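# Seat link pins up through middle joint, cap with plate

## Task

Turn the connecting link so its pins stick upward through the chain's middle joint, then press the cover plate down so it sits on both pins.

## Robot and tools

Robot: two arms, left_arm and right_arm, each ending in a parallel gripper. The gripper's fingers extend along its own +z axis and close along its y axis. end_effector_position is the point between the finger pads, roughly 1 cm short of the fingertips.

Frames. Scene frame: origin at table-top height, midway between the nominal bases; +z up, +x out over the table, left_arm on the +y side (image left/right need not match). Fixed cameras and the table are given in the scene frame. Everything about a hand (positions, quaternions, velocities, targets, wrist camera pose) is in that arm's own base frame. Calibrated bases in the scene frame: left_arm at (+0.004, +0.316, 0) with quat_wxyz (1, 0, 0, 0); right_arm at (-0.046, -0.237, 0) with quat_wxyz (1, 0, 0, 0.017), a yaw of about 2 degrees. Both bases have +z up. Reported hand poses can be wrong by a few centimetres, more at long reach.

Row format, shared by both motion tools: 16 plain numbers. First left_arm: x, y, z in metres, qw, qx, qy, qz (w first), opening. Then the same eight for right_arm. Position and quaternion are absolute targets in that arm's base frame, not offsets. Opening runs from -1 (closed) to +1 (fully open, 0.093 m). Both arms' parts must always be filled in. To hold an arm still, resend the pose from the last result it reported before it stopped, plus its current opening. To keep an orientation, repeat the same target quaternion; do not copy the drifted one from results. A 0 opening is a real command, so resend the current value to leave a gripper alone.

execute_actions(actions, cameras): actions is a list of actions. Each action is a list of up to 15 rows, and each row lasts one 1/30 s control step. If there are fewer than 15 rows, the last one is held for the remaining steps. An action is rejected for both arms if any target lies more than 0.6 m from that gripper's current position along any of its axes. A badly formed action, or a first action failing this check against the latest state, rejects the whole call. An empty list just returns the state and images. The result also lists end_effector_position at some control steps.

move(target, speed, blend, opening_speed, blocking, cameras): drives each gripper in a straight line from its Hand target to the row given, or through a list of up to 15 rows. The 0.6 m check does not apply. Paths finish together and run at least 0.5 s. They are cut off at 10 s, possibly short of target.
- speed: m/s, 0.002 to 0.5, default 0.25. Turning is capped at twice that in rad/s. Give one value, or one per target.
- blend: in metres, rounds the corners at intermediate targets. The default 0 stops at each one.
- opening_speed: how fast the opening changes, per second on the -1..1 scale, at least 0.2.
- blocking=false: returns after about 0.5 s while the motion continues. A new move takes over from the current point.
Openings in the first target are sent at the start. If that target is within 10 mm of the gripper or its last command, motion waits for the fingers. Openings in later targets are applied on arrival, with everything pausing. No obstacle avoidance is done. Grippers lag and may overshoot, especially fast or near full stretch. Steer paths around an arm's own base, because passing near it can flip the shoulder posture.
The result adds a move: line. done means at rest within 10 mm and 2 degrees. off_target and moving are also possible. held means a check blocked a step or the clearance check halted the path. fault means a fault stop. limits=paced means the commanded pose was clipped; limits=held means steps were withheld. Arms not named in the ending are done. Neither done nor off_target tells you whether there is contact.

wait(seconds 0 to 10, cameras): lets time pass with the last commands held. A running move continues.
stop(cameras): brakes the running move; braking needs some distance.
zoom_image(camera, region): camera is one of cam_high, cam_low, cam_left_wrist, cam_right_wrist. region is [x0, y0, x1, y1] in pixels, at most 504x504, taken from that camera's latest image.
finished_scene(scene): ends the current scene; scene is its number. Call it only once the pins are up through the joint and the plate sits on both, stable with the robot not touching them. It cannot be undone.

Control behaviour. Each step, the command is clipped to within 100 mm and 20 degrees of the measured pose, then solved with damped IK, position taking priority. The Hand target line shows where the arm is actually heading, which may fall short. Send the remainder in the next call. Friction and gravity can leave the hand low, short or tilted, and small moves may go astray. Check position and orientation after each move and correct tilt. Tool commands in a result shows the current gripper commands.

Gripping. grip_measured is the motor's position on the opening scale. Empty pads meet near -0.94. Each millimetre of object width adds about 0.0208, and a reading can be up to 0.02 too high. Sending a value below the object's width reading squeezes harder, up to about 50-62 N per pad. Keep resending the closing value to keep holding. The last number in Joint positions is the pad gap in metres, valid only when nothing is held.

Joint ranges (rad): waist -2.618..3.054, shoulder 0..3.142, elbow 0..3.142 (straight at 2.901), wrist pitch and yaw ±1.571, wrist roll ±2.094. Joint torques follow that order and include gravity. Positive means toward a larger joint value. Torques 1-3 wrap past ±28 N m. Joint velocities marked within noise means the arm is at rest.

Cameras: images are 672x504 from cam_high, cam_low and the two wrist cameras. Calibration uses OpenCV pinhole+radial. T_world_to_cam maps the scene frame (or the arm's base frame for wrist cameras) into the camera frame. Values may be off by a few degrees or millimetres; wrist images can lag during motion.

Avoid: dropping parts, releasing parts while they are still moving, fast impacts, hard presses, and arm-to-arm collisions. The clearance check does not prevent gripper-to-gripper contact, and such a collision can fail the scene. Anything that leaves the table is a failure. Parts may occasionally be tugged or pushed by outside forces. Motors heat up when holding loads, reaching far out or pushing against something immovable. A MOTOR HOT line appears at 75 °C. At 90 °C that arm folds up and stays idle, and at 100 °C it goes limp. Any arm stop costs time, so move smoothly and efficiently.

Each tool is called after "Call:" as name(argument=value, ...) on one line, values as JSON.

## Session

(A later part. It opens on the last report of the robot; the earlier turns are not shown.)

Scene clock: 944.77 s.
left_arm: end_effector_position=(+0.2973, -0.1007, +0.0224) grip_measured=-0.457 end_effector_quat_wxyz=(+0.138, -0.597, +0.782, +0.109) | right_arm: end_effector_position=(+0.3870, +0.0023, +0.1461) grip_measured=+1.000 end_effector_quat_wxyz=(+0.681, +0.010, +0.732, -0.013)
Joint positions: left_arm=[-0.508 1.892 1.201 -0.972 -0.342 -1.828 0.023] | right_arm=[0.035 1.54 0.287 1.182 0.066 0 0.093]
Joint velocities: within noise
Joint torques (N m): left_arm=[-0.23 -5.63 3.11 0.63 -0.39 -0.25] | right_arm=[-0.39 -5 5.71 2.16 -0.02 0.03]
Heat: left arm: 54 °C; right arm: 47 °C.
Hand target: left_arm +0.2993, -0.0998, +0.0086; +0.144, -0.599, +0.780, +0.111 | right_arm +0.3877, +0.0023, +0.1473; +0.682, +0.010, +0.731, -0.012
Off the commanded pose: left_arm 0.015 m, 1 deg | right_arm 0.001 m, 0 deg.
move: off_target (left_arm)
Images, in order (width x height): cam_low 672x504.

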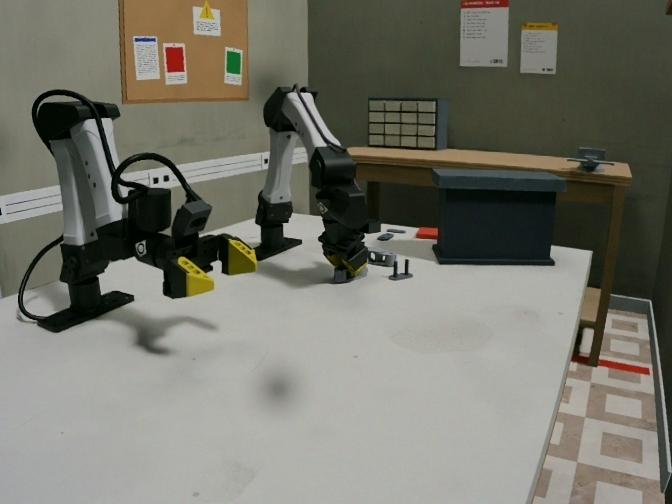

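Call:
move(target=[[0.30,-0.10,0.015, 0.1446,-0.5986,0.7801,0.1109, 0.0, 0.3877,0.0023,0.1473, 0.682,0.010,0.731,-0.012, 1.0],[0.30,-0.10,0.12, 0.1446,-0.5986,0.7801,0.1109, 0.2, 0.3877,0.0023,0.1473, 0.682,0.010,0.731,-0.012, 1.0],[0.29,-0.10,0.17, 0,0.1305,0.9914,0, 0.2, 0.3877,0.0023,0.1473, 0.682,0.010,0.731,-0.012, 1.0],[0.29,-0.07,0.17, 0,0.7934,0.6088,0, 0.2, 0.3877,0.0023,0.1473, 0.682,0.010,0.731,-0.012, 1.0]], speed=[0.05,0.25,0.4,0.4], blend=[0,0.03,0.03,0], opening_speed=1, cameras=["cam_low","cam_left_wrist"])

Call:
zoom_image(camera="cam_low", region=[280, 210, 430, 310])

Scene clock: 963.37 s.
left_arm: end_effector_position=(+0.2928, -0.0702, +0.1642) grip_measured=+0.198 end_effector_quat_wxyz=(-0.010, +0.793, +0.610, +0.004) | right_arm: end_effector_position=(+0.3870, +0.0023, +0.1461) grip_measured=+1.000 end_effector_quat_wxyz=(+0.681, +0.010, +0.732, -0.013)
Joint positions: left_arm=[-0.245 1.698 1.581 -1.465 -0.018 1.585 0.055] | right_arm=[0.035 1.54 0.287 1.182 0.066 0 0.093]
Joint velocities: within noise
Joint torques (N m): left_arm=[0.64 -9.35 5.64 0.16 0.22 -0.02] | right_arm=[-0.21 -4.82 5.68 2.2 -0.01 0]
Heat: left arm: 52 °C; right arm: 47 °C.
Hand target: left_arm +0.2900, -0.0701, +0.1699; +0.000, +0.793, +0.609, +0.000 | right_arm +0.3877, +0.0023, +0.1473; +0.682, +0.010, +0.731, -0.012
Off the commanded pose: left_arm 0.006 m, 1 deg | right_arm 0.001 m, 0 deg.
move: done; blend cut to 0 m at target 2; target 2's new opening was sent with left_arm's hand 0.013 m and 2 deg from that target
camera_calibration:
cam_left_wrist: T_world_to_cam=[[-0.970061, 0.242081, 0.0194366, 0.299133], [0.227704, 0.878776, 0.419409, -0.0340103], [0.0844507, 0.411278, -0.907589, 0.234569], [0, 0, 0, 1]] pos_world=[0.278112, -0.139, 0.221343]
Images, in order (width x height): cam_low 672x504, cam_left_wrist 672x504.

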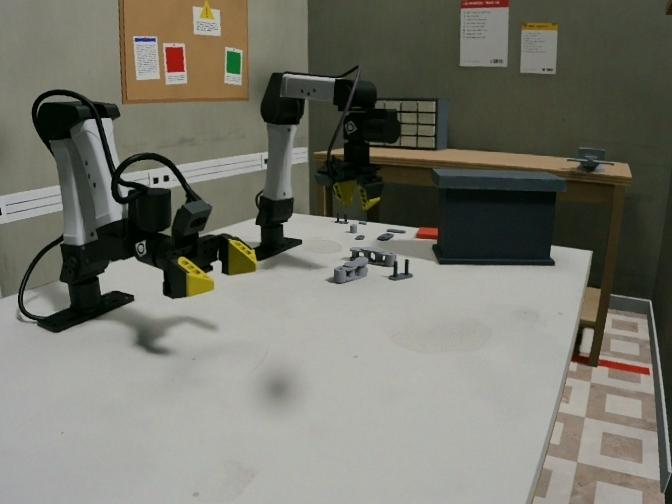

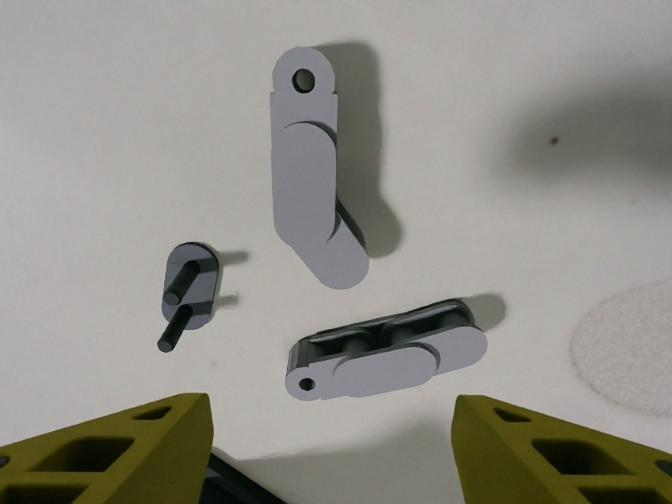

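Scaled by 3.360 from the camera's 672x504 image, which has a finer 960x720 frame.

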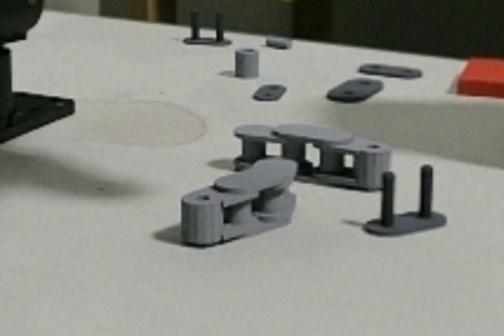

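Call:
move(target=[[0.295,-0.106,0.12, 0,0.788,0.6157,0, 0.2, 0.3877,0.0023,0.1473, 0.682,0.010,0.731,-0.012, 1.0],[0.296,-0.106,0.022, 0,0.788,0.6157,0, 0.2, 0.3877,0.0023,0.1473, 0.682,0.010,0.731,-0.012, 1.0]], speed=0.15, blend=0.03, cameras=["cam_left_wrist"])

Scene clock: 989.13 s.
left_arm: end_effector_position=(+0.2966, -0.1014, +0.0259) grip_measured=+0.198 end_effector_quat_wxyz=(-0.004, +0.789, +0.615, +0.006) | right_arm: end_effector_position=(+0.3870, +0.0023, +0.1461) grip_measured=+1.000 end_effector_quat_wxyz=(+0.681, +0.010, +0.732, -0.013)
Joint positions: left_arm=[-0.337 1.811 1.155 -0.916 -0.014 1.481 0.055] | right_arm=[0.035 1.54 0.287 1.182 0.066 0 0.093]
Joint velocities: within noise
Joint torques (N m): left_arm=[-0.88 -7.38 4.77 0.44 0.19 -0.28] | right_arm=[-0.43 -4.82 5.78 2.21 -0.06 0.03]
Heat: left arm: 52 °C; right arm: 47 °C.
Hand target: left_arm +0.2959, -0.1059, +0.0221; +0.000, +0.788, +0.616, +0.000 | right_arm +0.3877, +0.0023, +0.1473; +0.682, +0.010, +0.731, -0.012
Off the commanded pose: left_arm 0.006 m, 1 deg | right_arm 0.001 m, 0 deg.
move: done
camera_calibration:
cam_left_wrist: T_world_to_cam=[[-0.973089, 0.230301, 0.00772001, 0.313033], [0.212562, 0.884191, 0.415961, 0.0556678], [0.0889704, 0.406408, -0.90935, 0.119704], [0, 0, 0, 1]] pos_world=[0.282125, -0.169961, 0.0832801]
Images, in order (width x height): cam_left_wrist 672x504.

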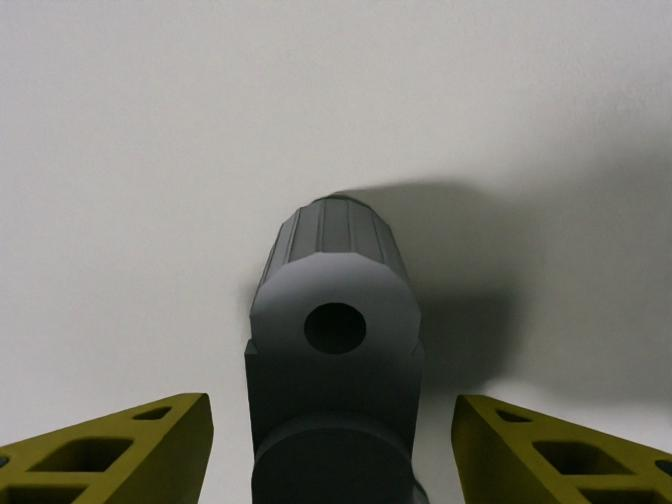

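Call:
move(target=[[0.296,-0.106,0.0155, 0,0.788,0.6157,0, 0.2, 0.3877,0.0023,0.1473, 0.682,0.010,0.731,-0.012, 1.0]], speed=0.05, cameras=["cam_left_wrist"])

Scene clock: 997.17 s.
left_arm: end_effector_position=(+0.2979, -0.1018, +0.0209) grip_measured=+0.198 end_effector_quat_wxyz=(-0.001, +0.789, +0.615, +0.007) | right_arm: end_effector_position=(+0.3870, +0.0023, +0.1461) grip_measured=+1.000 end_effector_quat_wxyz=(+0.681, +0.010, +0.732, -0.013)
Joint positions: left_arm=[-0.337 1.818 1.143 -0.89 -0.014 1.481 0.055] | right_arm=[0.035 1.54 0.287 1.182 0.066 0 0.093]
Joint velocities: within noise
Joint torques (N m): left_arm=[-0.87 -7.08 4.52 0.45 0.18 -0.28] | right_arm=[-0.51 -4.88 5.86 2.29 -0.04 0.04]
Heat: left arm: 51 °C; right arm: 47 °C.
Hand target: left_arm +0.2959, -0.1059, +0.0156; +0.000, +0.788, +0.616, +0.000 | right_arm +0.3877, +0.0023, +0.1473; +0.682, +0.010, +0.731, -0.012
Off the commanded pose: left_arm 0.007 m, 1 deg | right_arm 0.001 m, 0 deg.
move: done
camera_calibration:
cam_left_wrist: T_world_to_cam=[[-0.973204, 0.22994, 0.00164463, 0.314503], [0.209828, 0.885111, 0.415393, 0.0587578], [0.0940596, 0.404607, -0.909641, 0.113595], [0, 0, 0, 1]] pos_world=[0.283061, -0.170285, 0.0784057]
Images, in order (width x height): cam_left_wrist 672x504.

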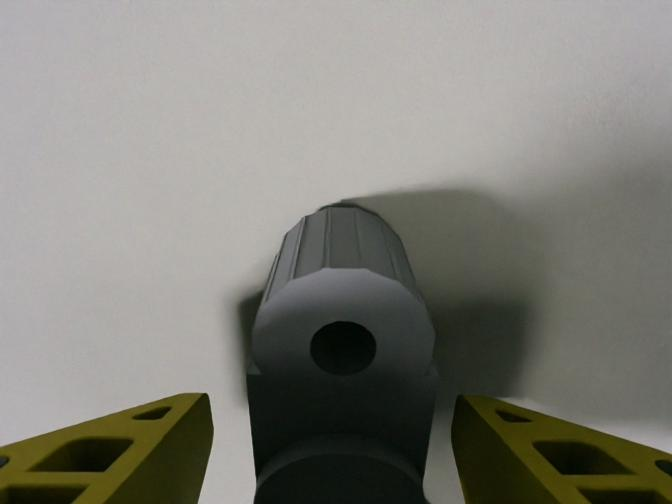

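Good level. Grip.

Call:
move(target=[[0.296,-0.106,0.0155, 0,0.788,0.6157,0, -0.64, 0.3877,0.0023,0.1473, 0.682,0.010,0.731,-0.012, 1.0]], opening_speed=1, cameras=["cam_left_wrist"])

Call:
move(target=[[0.296,-0.106,0.075, 0,0.788,0.6157,0, -0.64, 0.3877,0.0023,0.1473, 0.682,0.010,0.731,-0.012, 1.0],[0.40,0.013,0.11, 0,0.788,0.6157,0, -0.64, 0.3877,0.0023,0.1473, 0.682,0.010,0.731,-0.012, 1.0]], blend=0.02, speed=0.15, cameras=["cam_left_wrist","cam_low"])

Call:
zoom_image(camera="cam_low", region=[280, 180, 480, 310])

Scene clock: 1005.27 s.
left_arm: end_effector_position=(+0.2981, -0.1019, +0.0209) grip_measured=-0.456 end_effector_quat_wxyz=(-0.001, +0.789, +0.615, +0.008) | right_arm: end_effector_position=(+0.3870, +0.0023, +0.1461) grip_measured=+1.000 end_effector_quat_wxyz=(+0.681, +0.010, +0.732, -0.013)
Joint positions: left_arm=[-0.337 1.818 1.143 -0.889 -0.014 1.48 0.023] | right_arm=[0.035 1.54 0.287 1.182 0.066 0 0.093]
Joint velocities: within noise
Joint torques (N m): left_arm=[-0.88 -7.08 4.53 0.44 0.18 -0.27] | right_arm=[-0.46 -4.59 5.55 2.22 -0.07 0]
Heat: left arm: 51 °C; right arm: 47 °C.
Hand target: left_arm +0.2960, -0.1059, +0.0156; +0.000, +0.788, +0.616, +0.000 | right_arm +0.3877, +0.0023, +0.1473; +0.682, +0.010, +0.731, -0.012
Off the commanded pose: left_arm 0.007 m, 1 deg | right_arm 0.001 m, 0 deg.
move: done
camera_calibration:
cam_left_wrist: T_world_to_cam=[[-0.973292, 0.229569, 0.000501545, 0.314791], [0.20904, 0.885349, 0.415282, 0.0590448], [0.0948917, 0.404295, -0.909693, 0.11333], [0, 0, 0, 1]] pos_world=[0.283287, -0.17036, 0.0784176]
Images, in order (width x height): cam_left_wrist 672x504.

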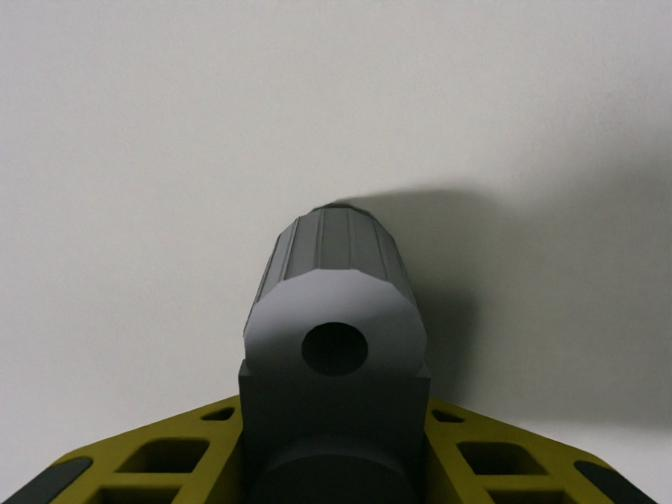

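Scene clock: 1007.50 s.
left_arm: end_effector_position=(+0.3924, +0.0136, +0.0999) grip_measured=-0.456 end_effector_quat_wxyz=(-0.010, +0.785, +0.620, -0.010) | right_arm: end_effector_position=(+0.3870, +0.0023, +0.1461) grip_measured=+1.000 end_effector_quat_wxyz=(+0.681, +0.010, +0.732, -0.013)
Joint positions: left_arm=[0.033 2.073 1.822 -1.347 -0.004 1.838 0.023] | right_arm=[0.035 1.54 0.287 1.182 0.066 0 0.093]
Joint velocities: within noise
Joint torques (N m): left_arm=[-0.13 -10.76 9.02 0.07 0.09 -0.09] | right_arm=[-0.12 -4.7 5.6 2.2 -0.01 -0.04]
Heat: left arm: 51 °C; right arm: 47 °C.
Hand target: left_arm +0.3997, +0.0131, +0.1099; +0.000, +0.788, +0.616, +0.000 | right_arm +0.3877, +0.0023, +0.1473; +0.682, +0.010, +0.731, -0.012
Off the commanded pose: left_arm 0.013 m, 2 deg | right_arm 0.001 m, 0 deg.
move: off_target (left_arm)
camera_calibration:
cam_left_wrist: T_world_to_cam=[[-0.975412, 0.217381, 0.0362993, 0.377452], [0.213499, 0.891139, 0.400361, -0.0960506], [0.0546832, 0.398266, -0.915638, 0.145989], [0, 0, 0, 1]] pos_world=[0.380695, -0.0545992, 0.158427]
Images, in order (width x height): cam_low 672x504, cam_left_wrist 672x504.

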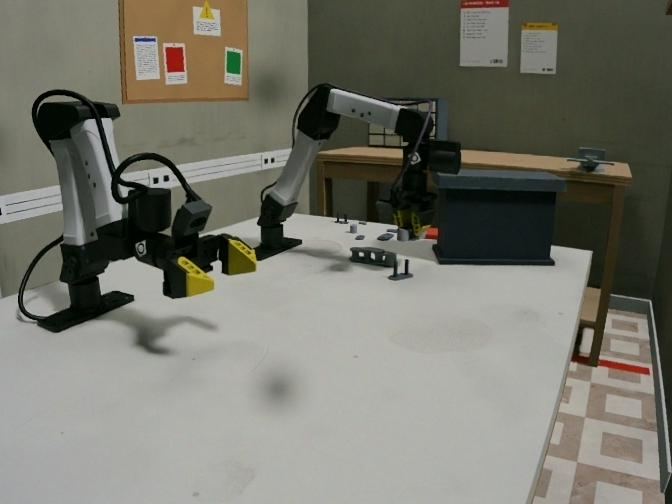

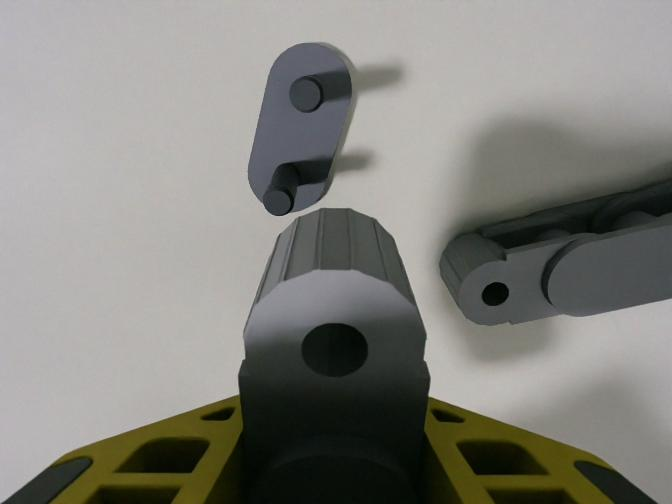

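Scaled by 2.520 from the camera's 672x504 image, which has a finer 960x720 frame.

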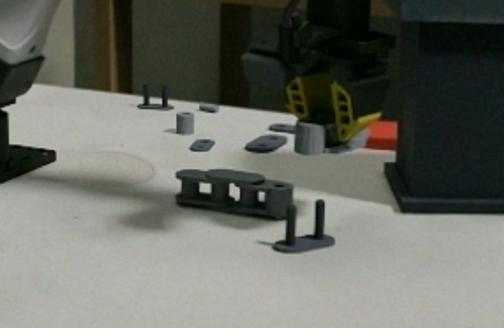

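Call:
move(target=[[0.412,0.006,0.097, 0.0086,0.788,0.6157,0.011, -0.64, 0.3877,0.0023,0.1473, 0.682,0.010,0.731,-0.012, 1.0]], speed=0.1, cameras=["cam_left_wrist"])

Scene clock: 1025.67 s.
left_arm: end_effector_position=(+0.4022, +0.0090, +0.0907) grip_measured=-0.456 end_effector_quat_wxyz=(-0.004, +0.789, +0.615, -0.003) | right_arm: end_effector_position=(+0.3870, +0.0023, +0.1461) grip_measured=+1.000 end_effector_quat_wxyz=(+0.681, +0.010, +0.732, -0.013)
Joint positions: left_arm=[0.021 2.097 1.823 -1.306 -0.004 1.838 0.023] | right_arm=[0.035 1.54 0.287 1.182 0.066 0 0.093]
Joint velocities: within noise
Joint torques (N m): left_arm=[-0.84 -11.12 7.62 0.34 0.11 -0.26] | right_arm=[-0.42 -4.86 5.67 2.21 0.01 0.03]
Heat: left arm: 52 °C; right arm: 47 °C.
Hand target: left_arm +0.4118, +0.0059, +0.0972; +0.009, +0.788, +0.615, +0.011 | right_arm +0.3877, +0.0023, +0.1473; +0.682, +0.010, +0.731, -0.012
Off the commanded pose: left_arm 0.012 m, 2 deg | right_arm 0.001 m, 0 deg.
move: off_target (left_arm)
camera_calibration:
cam_left_wrist: T_world_to_cam=[[-0.973086, 0.229633, 0.019314, 0.388816], [0.21764, 0.888238, 0.404556, -0.0923985], [0.075744, 0.397871, -0.914309, 0.130304], [0, 0, 0, 1]] pos_world=[0.388591, -0.0590574, 0.149009]
Images, in order (width x height): cam_left_wrist 672x504.

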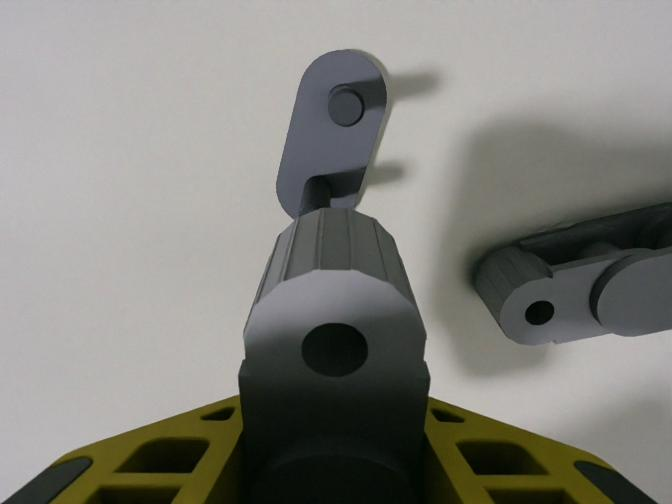

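Call:
move(target=[[0.416,0.004,0.078, 0.0076,0.788,0.6157,0.009, -0.64, 0.3877,0.0023,0.1473, 0.682,0.010,0.731,-0.012, 1.0]], speed=0.1, cameras=["cam_left_wrist","cam_low"])

Call:
zoom_image(camera="cam_low", region=[330, 200, 470, 300])

Scene clock: 1041.20 s.
left_arm: end_effector_position=(+0.4119, +0.0092, +0.0771) grip_measured=-0.456 end_effector_quat_wxyz=(+0.000, +0.788, +0.616, +0.004) | right_arm: end_effector_position=(+0.3870, +0.0023, +0.1461) grip_measured=+1.000 end_effector_quat_wxyz=(+0.681, +0.010, +0.732, -0.013)
Joint positions: left_arm=[0.021 2.125 1.811 -1.251 -0.004 1.835 0.023] | right_arm=[0.035 1.54 0.287 1.182 0.066 0 0.093]
Joint velocities: within noise
Joint torques (N m): left_arm=[-1.25 -11.55 5.65 0.43 0.11 -0.28] | right_arm=[-0.29 -4.75 5.79 2.23 -0.06 -0.04]
Heat: left arm: 56 °C; right arm: 47 °C.
Hand target: left_arm +0.4159, +0.0039, +0.0780; +0.008, +0.788, +0.616, +0.009 | right_arm +0.3877, +0.0023, +0.1473; +0.682, +0.010, +0.731, -0.012
Off the commanded pose: left_arm 0.007 m, 1 deg | right_arm 0.001 m, 0 deg.
move: done
camera_calibration:
cam_left_wrist: T_world_to_cam=[[-0.973967, 0.226658, 0.00378556, 0.400014], [0.208413, 0.88875, 0.408273, -0.0856333], [0.0891738, 0.398433, -0.912852, 0.111334], [0, 0, 0, 1]] pos_world=[0.397519, -0.0589187, 0.135079]
Images, in order (width x height): cam_low 672x504, cam_left_wrist 672x504.

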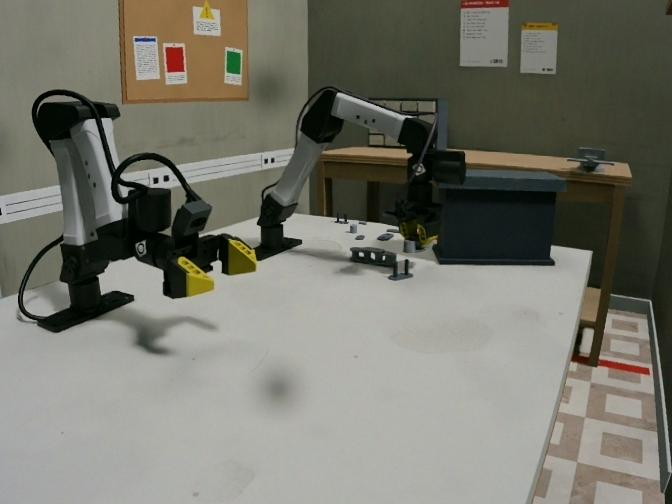

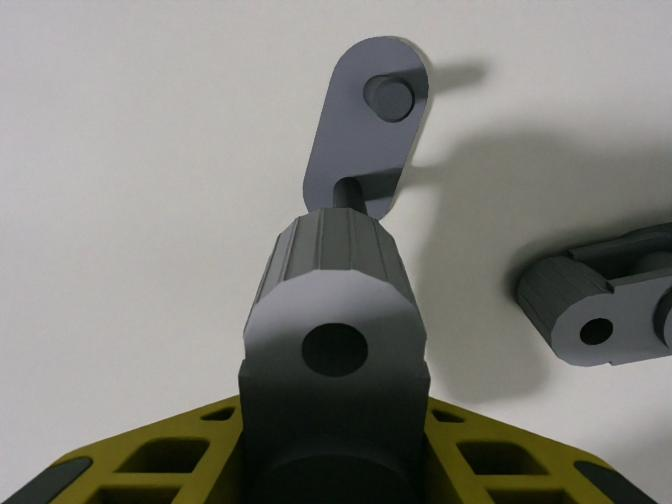

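Scaled by 3.600 from the camera's 672x504 image, which has a finer 960x720 frame.

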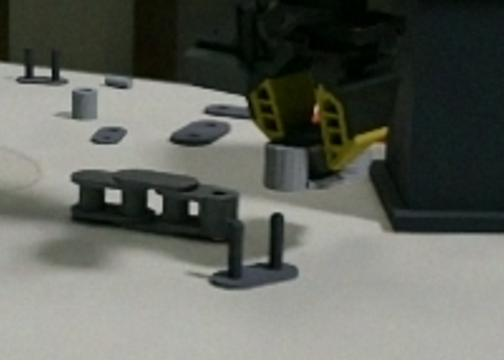

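Call:
move(target=[[0.4115,-0.001,0.068, 0.0050,0.788,0.6157,0.006, -0.64, 0.3877,0.0023,0.1473, 0.682,0.010,0.731,-0.012, 1.0]], speed=0.1, cameras=["cam_left_wrist","cam_low"])

Call:
zoom_image(camera="cam_low", region=[330, 200, 470, 300])

Scene clock: 1050.40 s.
left_arm: end_effector_position=(+0.4077, +0.0024, +0.0647) grip_measured=-0.456 end_effector_quat_wxyz=(-0.003, +0.789, +0.614, -0.001) | right_arm: end_effector_position=(+0.3870, +0.0023, +0.1461) grip_measured=+1.000 end_effector_quat_wxyz=(+0.681, +0.010, +0.732, -0.013)
Joint positions: left_arm=[0.004 2.125 1.762 -1.214 -0.004 1.823 0.023] | right_arm=[0.035 1.54 0.287 1.182 0.066 0 0.093]
Joint velocities: within noise
Joint torques (N m): left_arm=[-0.81 -12.19 5.55 0.39 0.1 -0.27] | right_arm=[-0.42 -4.72 5.67 2.18 -0.01 -0.02]
Heat: left arm: 57 °C; right arm: 47 °C.
Hand target: left_arm +0.4115, -0.0010, +0.0681; +0.005, +0.788, +0.616, +0.006 | right_arm +0.3877, +0.0023, +0.1473; +0.682, +0.010, +0.731, -0.012
Off the commanded pose: left_arm 0.006 m, 1 deg | right_arm 0.001 m, 0 deg.
move: done
camera_calibration:
cam_left_wrist: T_world_to_cam=[[-0.972796, 0.231115, 0.0159586, 0.396257], [0.217583, 0.88784, 0.405461, -0.0772532], [0.0795395, 0.397903, -0.913973, 0.107132], [0, 0, 0, 1]] pos_world=[0.393765, -0.0656207, 0.122915]
Images, in order (width x height): cam_low 672x504, cam_left_wrist 672x504.

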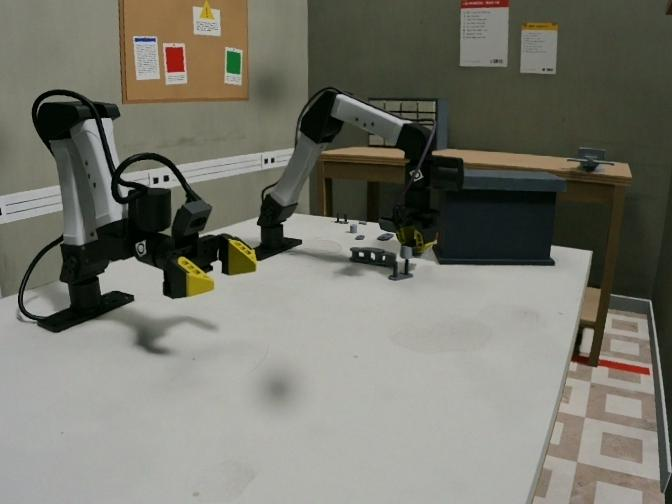

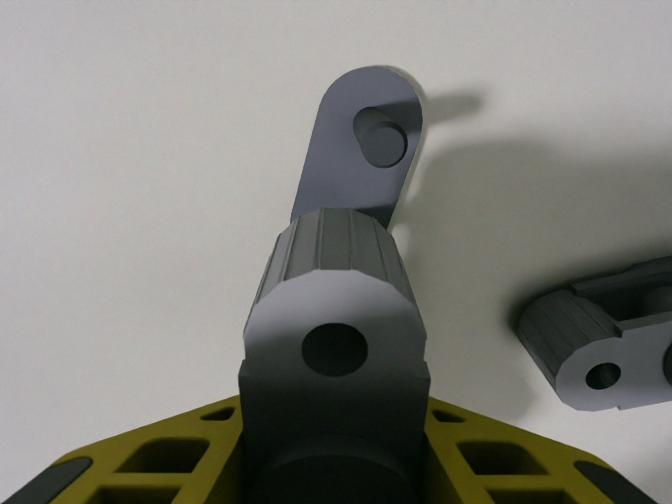

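Scaled by 3.600 from the camera's 672x504 image, which has a finer 960x720 frame.

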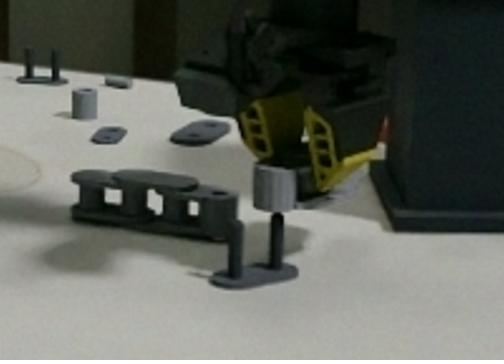

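Call:
move(target=[[0.411,0.0125,0.069, 0.0050,0.788,0.6157,0.006, -0.64, 0.3877,0.0023,0.1473, 0.682,0.010,0.731,-0.012, 1.0]], speed=0.05, cameras=["cam_left_wrist"])

Scene clock: 1063.83 s.
left_arm: end_effector_position=(+0.4076, +0.0113, +0.0647) grip_measured=-0.456 end_effector_quat_wxyz=(-0.003, +0.786, +0.618, -0.001) | right_arm: end_effector_position=(+0.3870, +0.0023, +0.1461) grip_measured=+1.000 end_effector_quat_wxyz=(+0.681, +0.010, +0.732, -0.013)
Joint positions: left_arm=[0.026 2.125 1.762 -1.214 -0.004 1.836 0.023] | right_arm=[0.035 1.54 0.287 1.182 0.066 0 0.093]
Joint velocities: within noise
Joint torques (N m): left_arm=[0.39 -12.38 5.63 0.35 0.09 -0.04] | right_arm=[-0.39 -4.88 5.71 2.24 -0.04 0]
Heat: left arm: 60 °C; right arm: 47 °C.
Hand target: left_arm +0.4110, +0.0126, +0.0690; +0.005, +0.788, +0.616, +0.006 | right_arm +0.3877, +0.0023, +0.1473; +0.682, +0.010, +0.731, -0.012
Off the commanded pose: left_arm 0.006 m, 1 deg | right_arm 0.001 m, 0 deg.
move: done
camera_calibration:
cam_left_wrist: T_world_to_cam=[[-0.974876, 0.2222, 0.0156159, 0.395123], [0.209309, 0.889823, 0.405468, -0.0817624], [0.0761997, 0.39855, -0.913976, 0.104962], [0, 0, 0, 1]] pos_world=[0.394312, -0.0568751, 0.122915]
Images, in order (width x height): cam_left_wrist 672x504.

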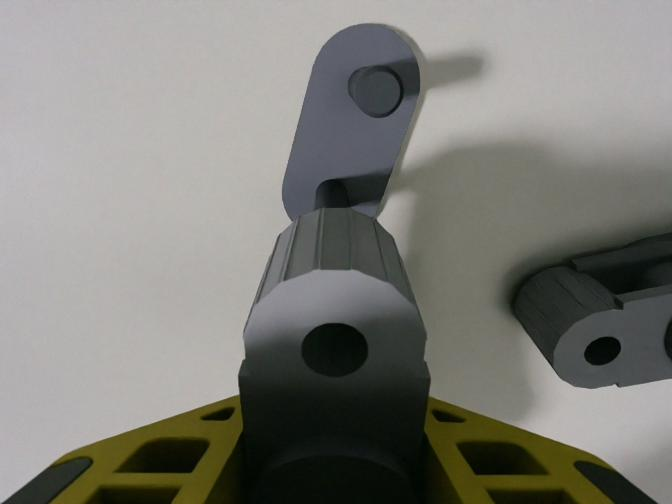

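Call:
move(target=[[0.4104,0.0033,0.069, 0.0050,0.788,0.6157,0.006, -0.64, 0.3877,0.0023,0.1473, 0.682,0.010,0.731,-0.012, 1.0]], speed=0.05, cameras=["cam_left_wrist"])

Scene clock: 1068.67 s.
left_arm: end_effector_position=(+0.4077, +0.0065, +0.0647) grip_measured=-0.456 end_effector_quat_wxyz=(-0.003, +0.789, +0.614, -0.001) | right_arm: end_effector_position=(+0.3870, +0.0023, +0.1461) grip_measured=+1.000 end_effector_quat_wxyz=(+0.681, +0.010, +0.732, -0.013)
Joint positions: left_arm=[0.014 2.125 1.762 -1.214 -0.004 1.833 0.023] | right_arm=[0.035 1.54 0.287 1.182 0.066 0 0.093]
Joint velocities: within noise
Joint torques (N m): left_arm=[-0.9 -12.71 5.24 0.36 0.1 -0.29] | right_arm=[-0.23 -4.81 5.74 2.22 0 -0.03]
Heat: left arm: 61 °C; right arm: 47 °C.
Hand target: left_arm +0.4104, +0.0033, +0.0690; +0.005, +0.788, +0.616, +0.006 | right_arm +0.3877, +0.0023, +0.1473; +0.682, +0.010, +0.731, -0.012
Off the commanded pose: left_arm 0.006 m, 1 deg | right_arm 0.001 m, 0 deg.
move: done
camera_calibration:
cam_left_wrist: T_world_to_cam=[[-0.972713, 0.231487, 0.0156109, 0.395355], [0.217782, 0.887781, 0.405482, -0.0809368], [0.0800048, 0.397817, -0.91397, 0.105329], [0, 0, 0, 1]] pos_world=[0.393767, -0.061567, 0.122914]
Images, in order (width x height): cam_left_wrist 672x504.

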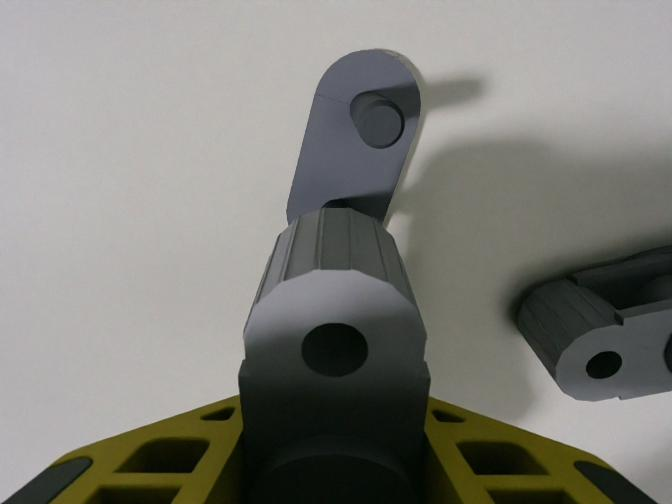

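Call:
move(target=[[0.4098,0.0092,0.062, 0.0050,0.788,0.6157,0.006, -0.64, 0.3877,0.0023,0.1473, 0.682,0.010,0.731,-0.012, 1.0]], speed=0.05, cameras=["cam_left_wrist","cam_low"])

Call:
zoom_image(camera="cam_low", region=[360, 220, 440, 290])

Scene clock: 1082.00 s.
left_arm: end_effector_position=(+0.4050, +0.0064, +0.0579) grip_measured=-0.456 end_effector_quat_wxyz=(-0.005, +0.789, +0.614, -0.004) | right_arm: end_effector_position=(+0.3870, +0.0023, +0.1461) grip_measured=+1.000 end_effector_quat_wxyz=(+0.681, +0.010, +0.732, -0.013)
Joint positions: left_arm=[0.014 2.125 1.734 -1.194 -0.004 1.833 0.023] | right_arm=[0.035 1.54 0.287 1.182 0.066 0 0.093]
Joint velocities: within noise
Joint torques (N m): left_arm=[0.68 -12.53 5.34 0.43 0.1 -0.12] | right_arm=[-0.55 -4.78 5.7 2.21 -0.03 0.02]
Heat: left arm: 63 °C; right arm: 47 °C.
Hand target: left_arm +0.4097, +0.0092, +0.0620; +0.005, +0.788, +0.616, +0.006 | right_arm +0.3877, +0.0023, +0.1473; +0.682, +0.010, +0.731, -0.012
Off the commanded pose: left_arm 0.007 m, 2 deg | right_arm 0.001 m, 0 deg.
move: done
camera_calibration:
cam_left_wrist: T_world_to_cam=[[-0.972574, 0.231489, 0.0226358, 0.392383], [0.220715, 0.887823, 0.403801, -0.0786292], [0.0733788, 0.397722, -0.914567, 0.102022], [0, 0, 0, 1]] pos_world=[0.39149, -0.0615997, 0.116174]
Images, in order (width x height): cam_low 672x504, cam_left_wrist 672x504.

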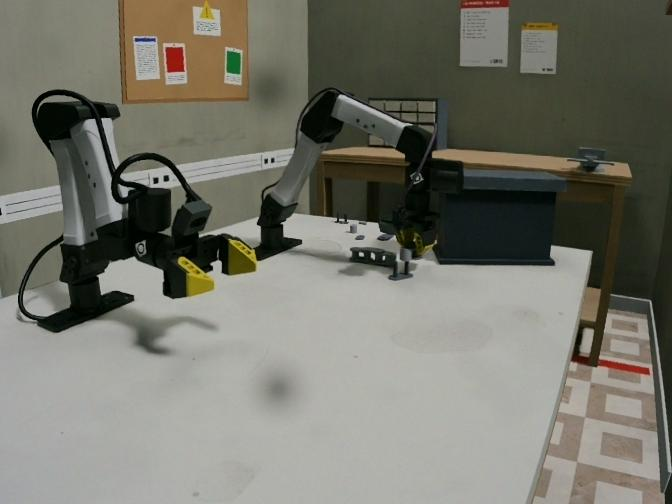

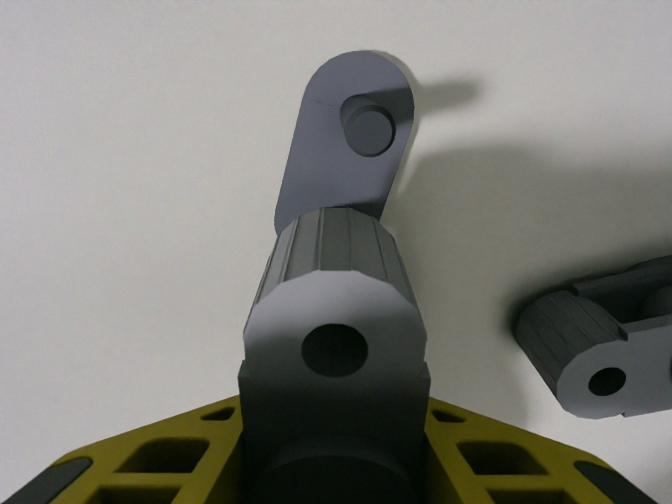

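Scaled by 6.300 from the camera's 672x504 image, which has a finer 960x720 frame.

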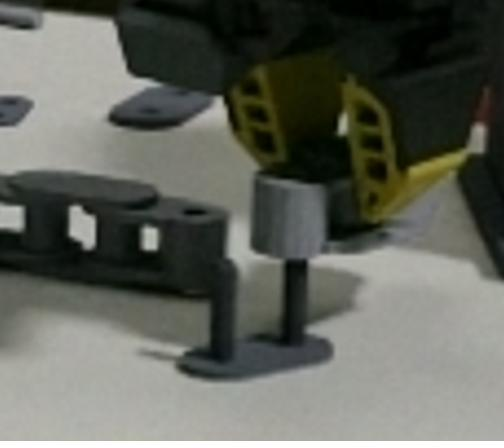

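Call:
move(target=[[0.413,-0.006,0.078, 0.0086,0.788,0.6157,0.010, -0.64, 0.3877,0.0023,0.1473, 0.682,0.010,0.731,-0.012, 1.0],[0.413,0.0092,0.070, 0.0086,0.788,0.6157,0.010, -0.64, 0.3877,0.0023,0.1473, 0.682,0.010,0.731,-0.012, 1.0]], speed=0.07, cameras=["cam_left_wrist"])

Scene clock: 1097.90 s.
left_arm: end_effector_position=(+0.4036, +0.0075, +0.0586) grip_measured=-0.456 end_effector_quat_wxyz=(-0.006, +0.786, +0.618, -0.008) | right_arm: end_effector_position=(+0.3870, +0.0023, +0.1461) grip_measured=+1.000 end_effector_quat_wxyz=(+0.681, +0.010, +0.732, -0.013)
Joint positions: left_arm=[0.019 2.125 1.737 -1.202 0 1.828 0.023] | right_arm=[0.035 1.54 0.287 1.182 0.066 0 0.093]
Joint velocities: within noise
Joint torques (N m): left_arm=[0.24 -12.81 7.38 0.3 0.08 -0.07] | right_arm=[-0.25 -4.81 5.74 2.16 -0.03 0.01]
Heat: left arm: 65 °C; right arm: 47 °C.
Hand target: left_arm +0.4126, +0.0092, +0.0701; +0.008, +0.788, +0.616, +0.010 | right_arm +0.3877, +0.0023, +0.1473; +0.682, +0.010, +0.731, -0.012
Off the commanded pose: left_arm 0.015 m, 3 deg | right_arm 0.001 m, 0 deg.
move: off_target (left_arm)
camera_calibration:
cam_left_wrist: T_world_to_cam=[[-0.974598, 0.222237, 0.0277315, 0.391341], [0.214607, 0.891295, 0.399422, -0.0768758], [0.0640493, 0.395227, -0.916348, 0.106207], [0, 0, 0, 1]] pos_world=[0.391096, -0.0604275, 0.117176]
Images, in order (width x height): cam_left_wrist 672x504.

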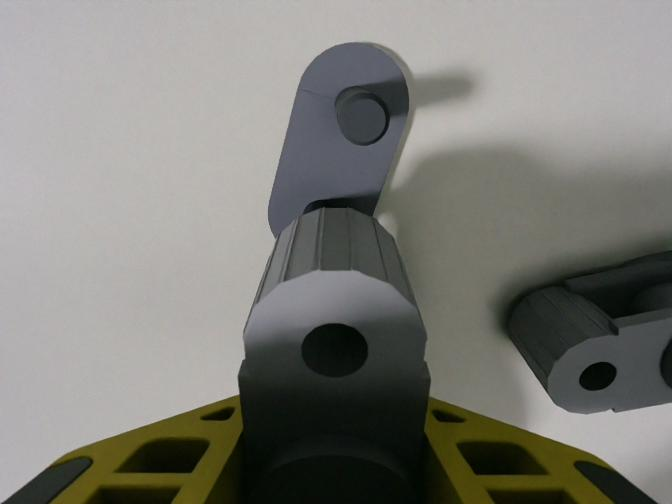

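Call:
move(target=[[0.400,0.0085,0.098, 0.0076,0.788,0.6157,0.009, -0.64, 0.3877,0.0023,0.1473, 0.682,0.010,0.731,-0.012, 1.0],[0.4112,0.0092,0.064, 0.0076,0.788,0.6157,0.009, -0.64, 0.3877,0.0023,0.1473, 0.682,0.010,0.731,-0.012, 1.0]], speed=0.08, cameras=["cam_left_wrist","cam_low"])

Call:
zoom_image(camera="cam_low", region=[360, 220, 440, 290])

Scene clock: 1109.70 s.
left_arm: end_effector_position=(+0.4074, +0.0076, +0.0585) grip_measured=-0.456 end_effector_quat_wxyz=(-0.001, +0.786, +0.618, -0.001) | right_arm: end_effector_position=(+0.3870, +0.0023, +0.1461) grip_measured=+1.000 end_effector_quat_wxyz=(+0.681, +0.010, +0.732, -0.013)
Joint positions: left_arm=[0.019 2.125 1.737 -1.187 0 1.828 0.023] | right_arm=[0.035 1.54 0.287 1.182 0.066 0 0.093]
Joint velocities: within noise
Joint torques (N m): left_arm=[0.29 -12.86 5.38 0.42 0.07 -0.07] | right_arm=[-0.25 -4.75 5.48 2.18 -0.06 0.01]
Heat: left arm: 66 °C; right arm: 47 °C.
Hand target: left_arm +0.4111, +0.0092, +0.0640; +0.007, +0.788, +0.616, +0.009 | right_arm +0.3877, +0.0023, +0.1473; +0.682, +0.010, +0.731, -0.012
Off the commanded pose: left_arm 0.007 m, 2 deg | right_arm 0.001 m, 0 deg.
move: done
camera_calibration:
cam_left_wrist: T_world_to_cam=[[-0.974828, 0.222603, 0.0125524, 0.396], [0.208672, 0.891099, 0.402986, -0.0755238], [0.0785204, 0.395461, -0.91512, 0.0999272], [0, 0, 0, 1]] pos_world=[0.393945, -0.060369, 0.11691]
Images, in order (width x height): cam_low 672x504, cam_left_wrist 672x504.

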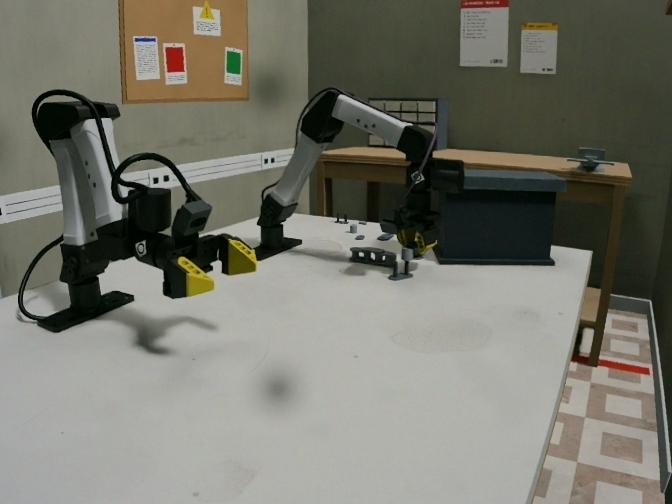

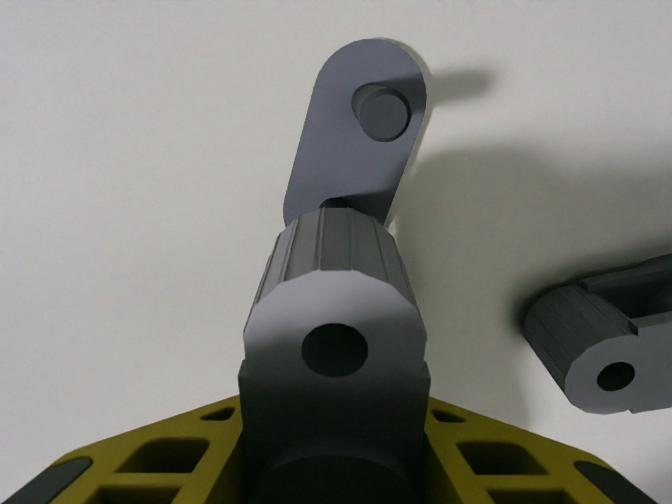

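Scaled by 6.300 from the camera's 672x504 image, which has a finer 960x720 frame.

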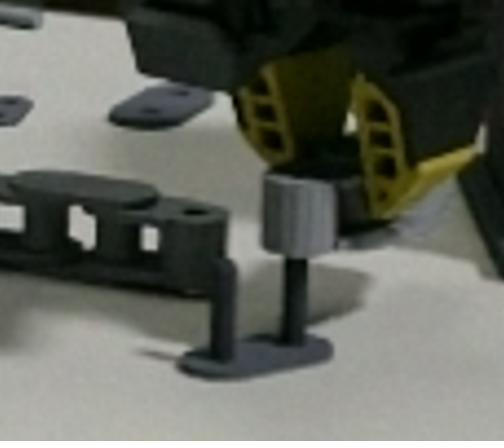

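Call:
move(target=[[0.4108,0.0033,0.068, 0.0076,0.788,0.6157,0.009, -0.64, 0.3877,0.0023,0.1473, 0.682,0.010,0.731,-0.012, 1.0],[0.4110,0.0033,0.054, 0.0060,0.788,0.6157,0.008, -0.64, 0.3877,0.0023,0.1473, 0.682,0.010,0.731,-0.012, 1.0]], speed=0.05, cameras=["cam_left_wrist","cam_low"])

Call:
zoom_image(camera="cam_low", region=[360, 220, 440, 290])

Scene clock: 1123.83 s.
left_arm: end_effector_position=(+0.4063, +0.0076, +0.0514) grip_measured=-0.456 end_effector_quat_wxyz=(-0.001, +0.786, +0.618, -0.001) | right_arm: end_effector_position=(+0.3870, +0.0023, +0.1461) grip_measured=+1.000 end_effector_quat_wxyz=(+0.681, +0.010, +0.732, -0.013)
Joint positions: left_arm=[0.019 2.125 1.709 -1.158 0 1.828 0.023] | right_arm=[0.035 1.54 0.287 1.182 0.066 0 0.093]
Joint velocities: within noise
Joint torques (N m): left_arm=[-1.2 -12.01 5.49 0.43 0.06 -0.23] | right_arm=[-0.35 -4.7 5.68 2.19 0.02 0.01]
Heat: left arm: 67 °C; right arm: 47 °C.
Hand target: left_arm +0.4109, +0.0033, +0.0540; +0.006, +0.788, +0.616, +0.008 | right_arm +0.3877, +0.0023, +0.1473; +0.682, +0.010, +0.731, -0.012
Off the commanded pose: left_arm 0.007 m, 1 deg | right_arm 0.001 m, 0 deg.
move: done
camera_calibration:
cam_left_wrist: T_world_to_cam=[[-0.974828, 0.222603, 0.0125524, 0.394961], [0.208672, 0.891099, 0.402986, -0.0723918], [0.0785204, 0.395461, -0.91512, 0.0935094], [0, 0, 0, 1]] pos_world=[0.392783, -0.0603905, 0.109788]
Images, in order (width x height): cam_low 672x504, cam_left_wrist 672x504.

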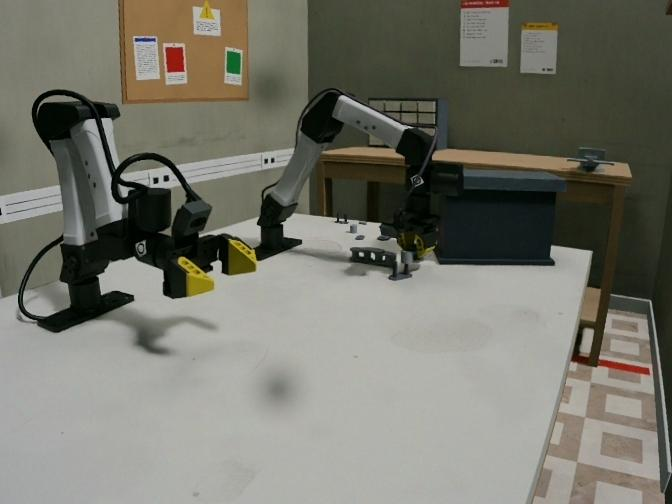

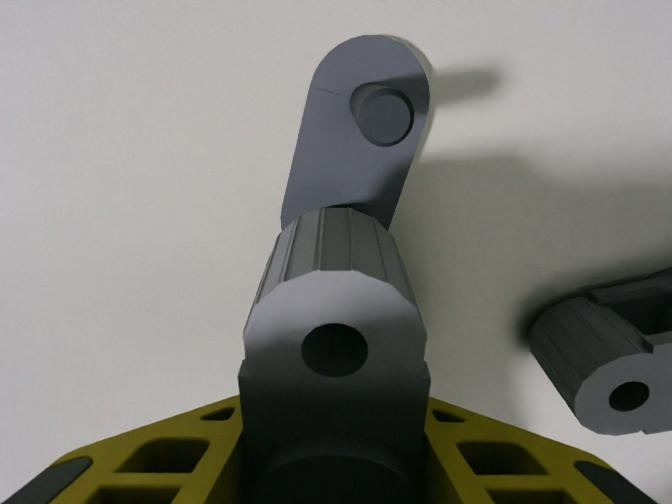

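Scaled by 6.300 from the camera's 672x504 image, which has a finer 960x720 frame.

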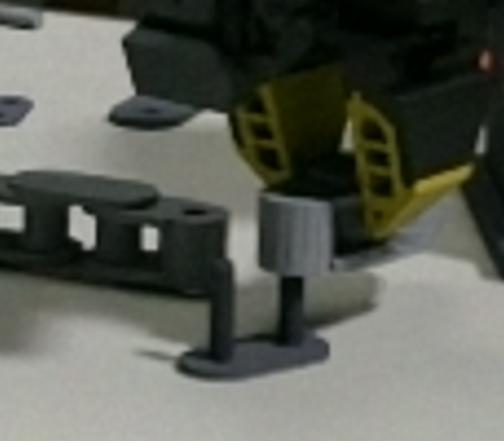

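Call:
move(target=[[0.4118,0.0033,0.040, 0.0050,0.788,0.6157,0.006, -0.64, 0.3877,0.0023,0.1473, 0.682,0.010,0.731,-0.012, 1.0]], speed=0.05, cameras=["cam_left_wrist","cam_low"])

Call:
zoom_image(camera="cam_low", region=[360, 220, 440, 290])

Scene clock: 1134.73 s.
left_arm: end_effector_position=(+0.4069, +0.0076, +0.0395) grip_measured=-0.456 end_effector_quat_wxyz=(-0.001, +0.786, +0.618, -0.002) | right_arm: end_effector_position=(+0.3870, +0.0023, +0.1461) grip_measured=+1.000 end_effector_quat_wxyz=(+0.681, +0.010, +0.732, -0.013)
Joint positions: left_arm=[0.019 2.137 1.68 -1.117 0 1.828 0.023] | right_arm=[0.035 1.54 0.287 1.182 0.066 0 0.093]
Joint velocities: within noise
Joint torques (N m): left_arm=[-1.2 -11.48 5.55 0.44 0.07 -0.23] | right_arm=[-0.39 -4.78 5.87 2.21 -0.05 0.02]
Heat: left arm: 67 °C; right arm: 47 °C.
Hand target: left_arm +0.4118, +0.0033, +0.0401; +0.005, +0.788, +0.616, +0.006 | right_arm +0.3877, +0.0023, +0.1473; +0.682, +0.010, +0.731, -0.012
Off the commanded pose: left_arm 0.007 m, 1 deg | right_arm 0.001 m, 0 deg.
move: done
camera_calibration:
cam_left_wrist: T_world_to_cam=[[-0.974824, 0.222603, 0.0129226, 0.395682], [0.208826, 0.891102, 0.4029, -0.0677908], [0.0781714, 0.395455, -0.915153, 0.0827083], [0, 0, 0, 1]] pos_world=[0.393411, -0.0603789, 0.0978904]
Images, in order (width x height): cam_low 672x504, cam_left_wrist 672x504.

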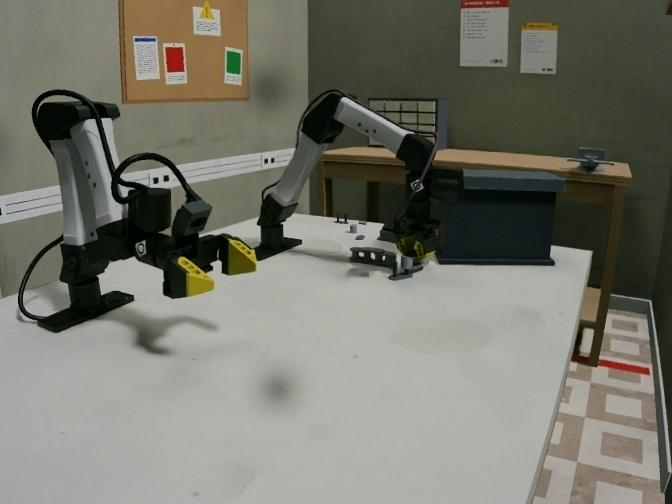

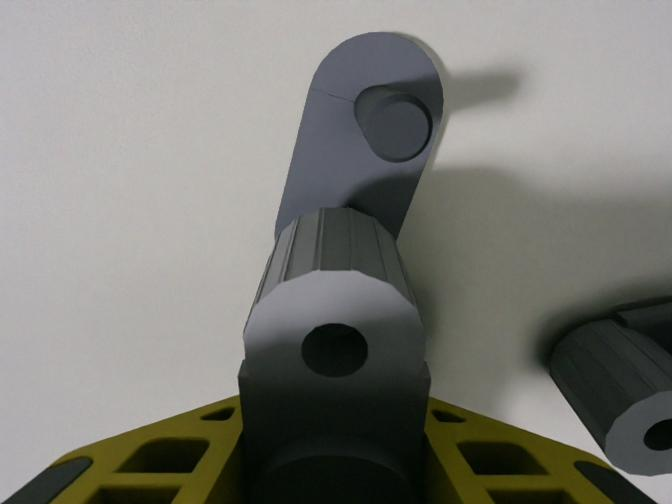

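Scaled by 6.300 from the camera's 672x504 image, which has a finer 960x720 frame.

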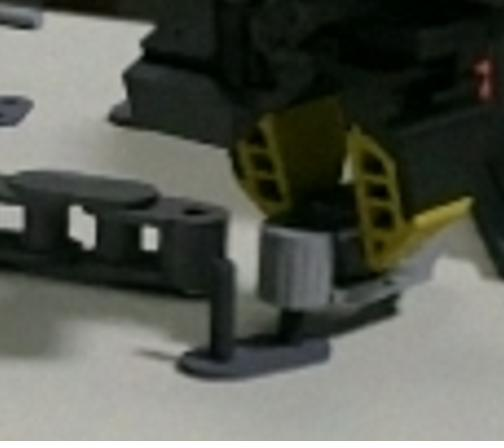

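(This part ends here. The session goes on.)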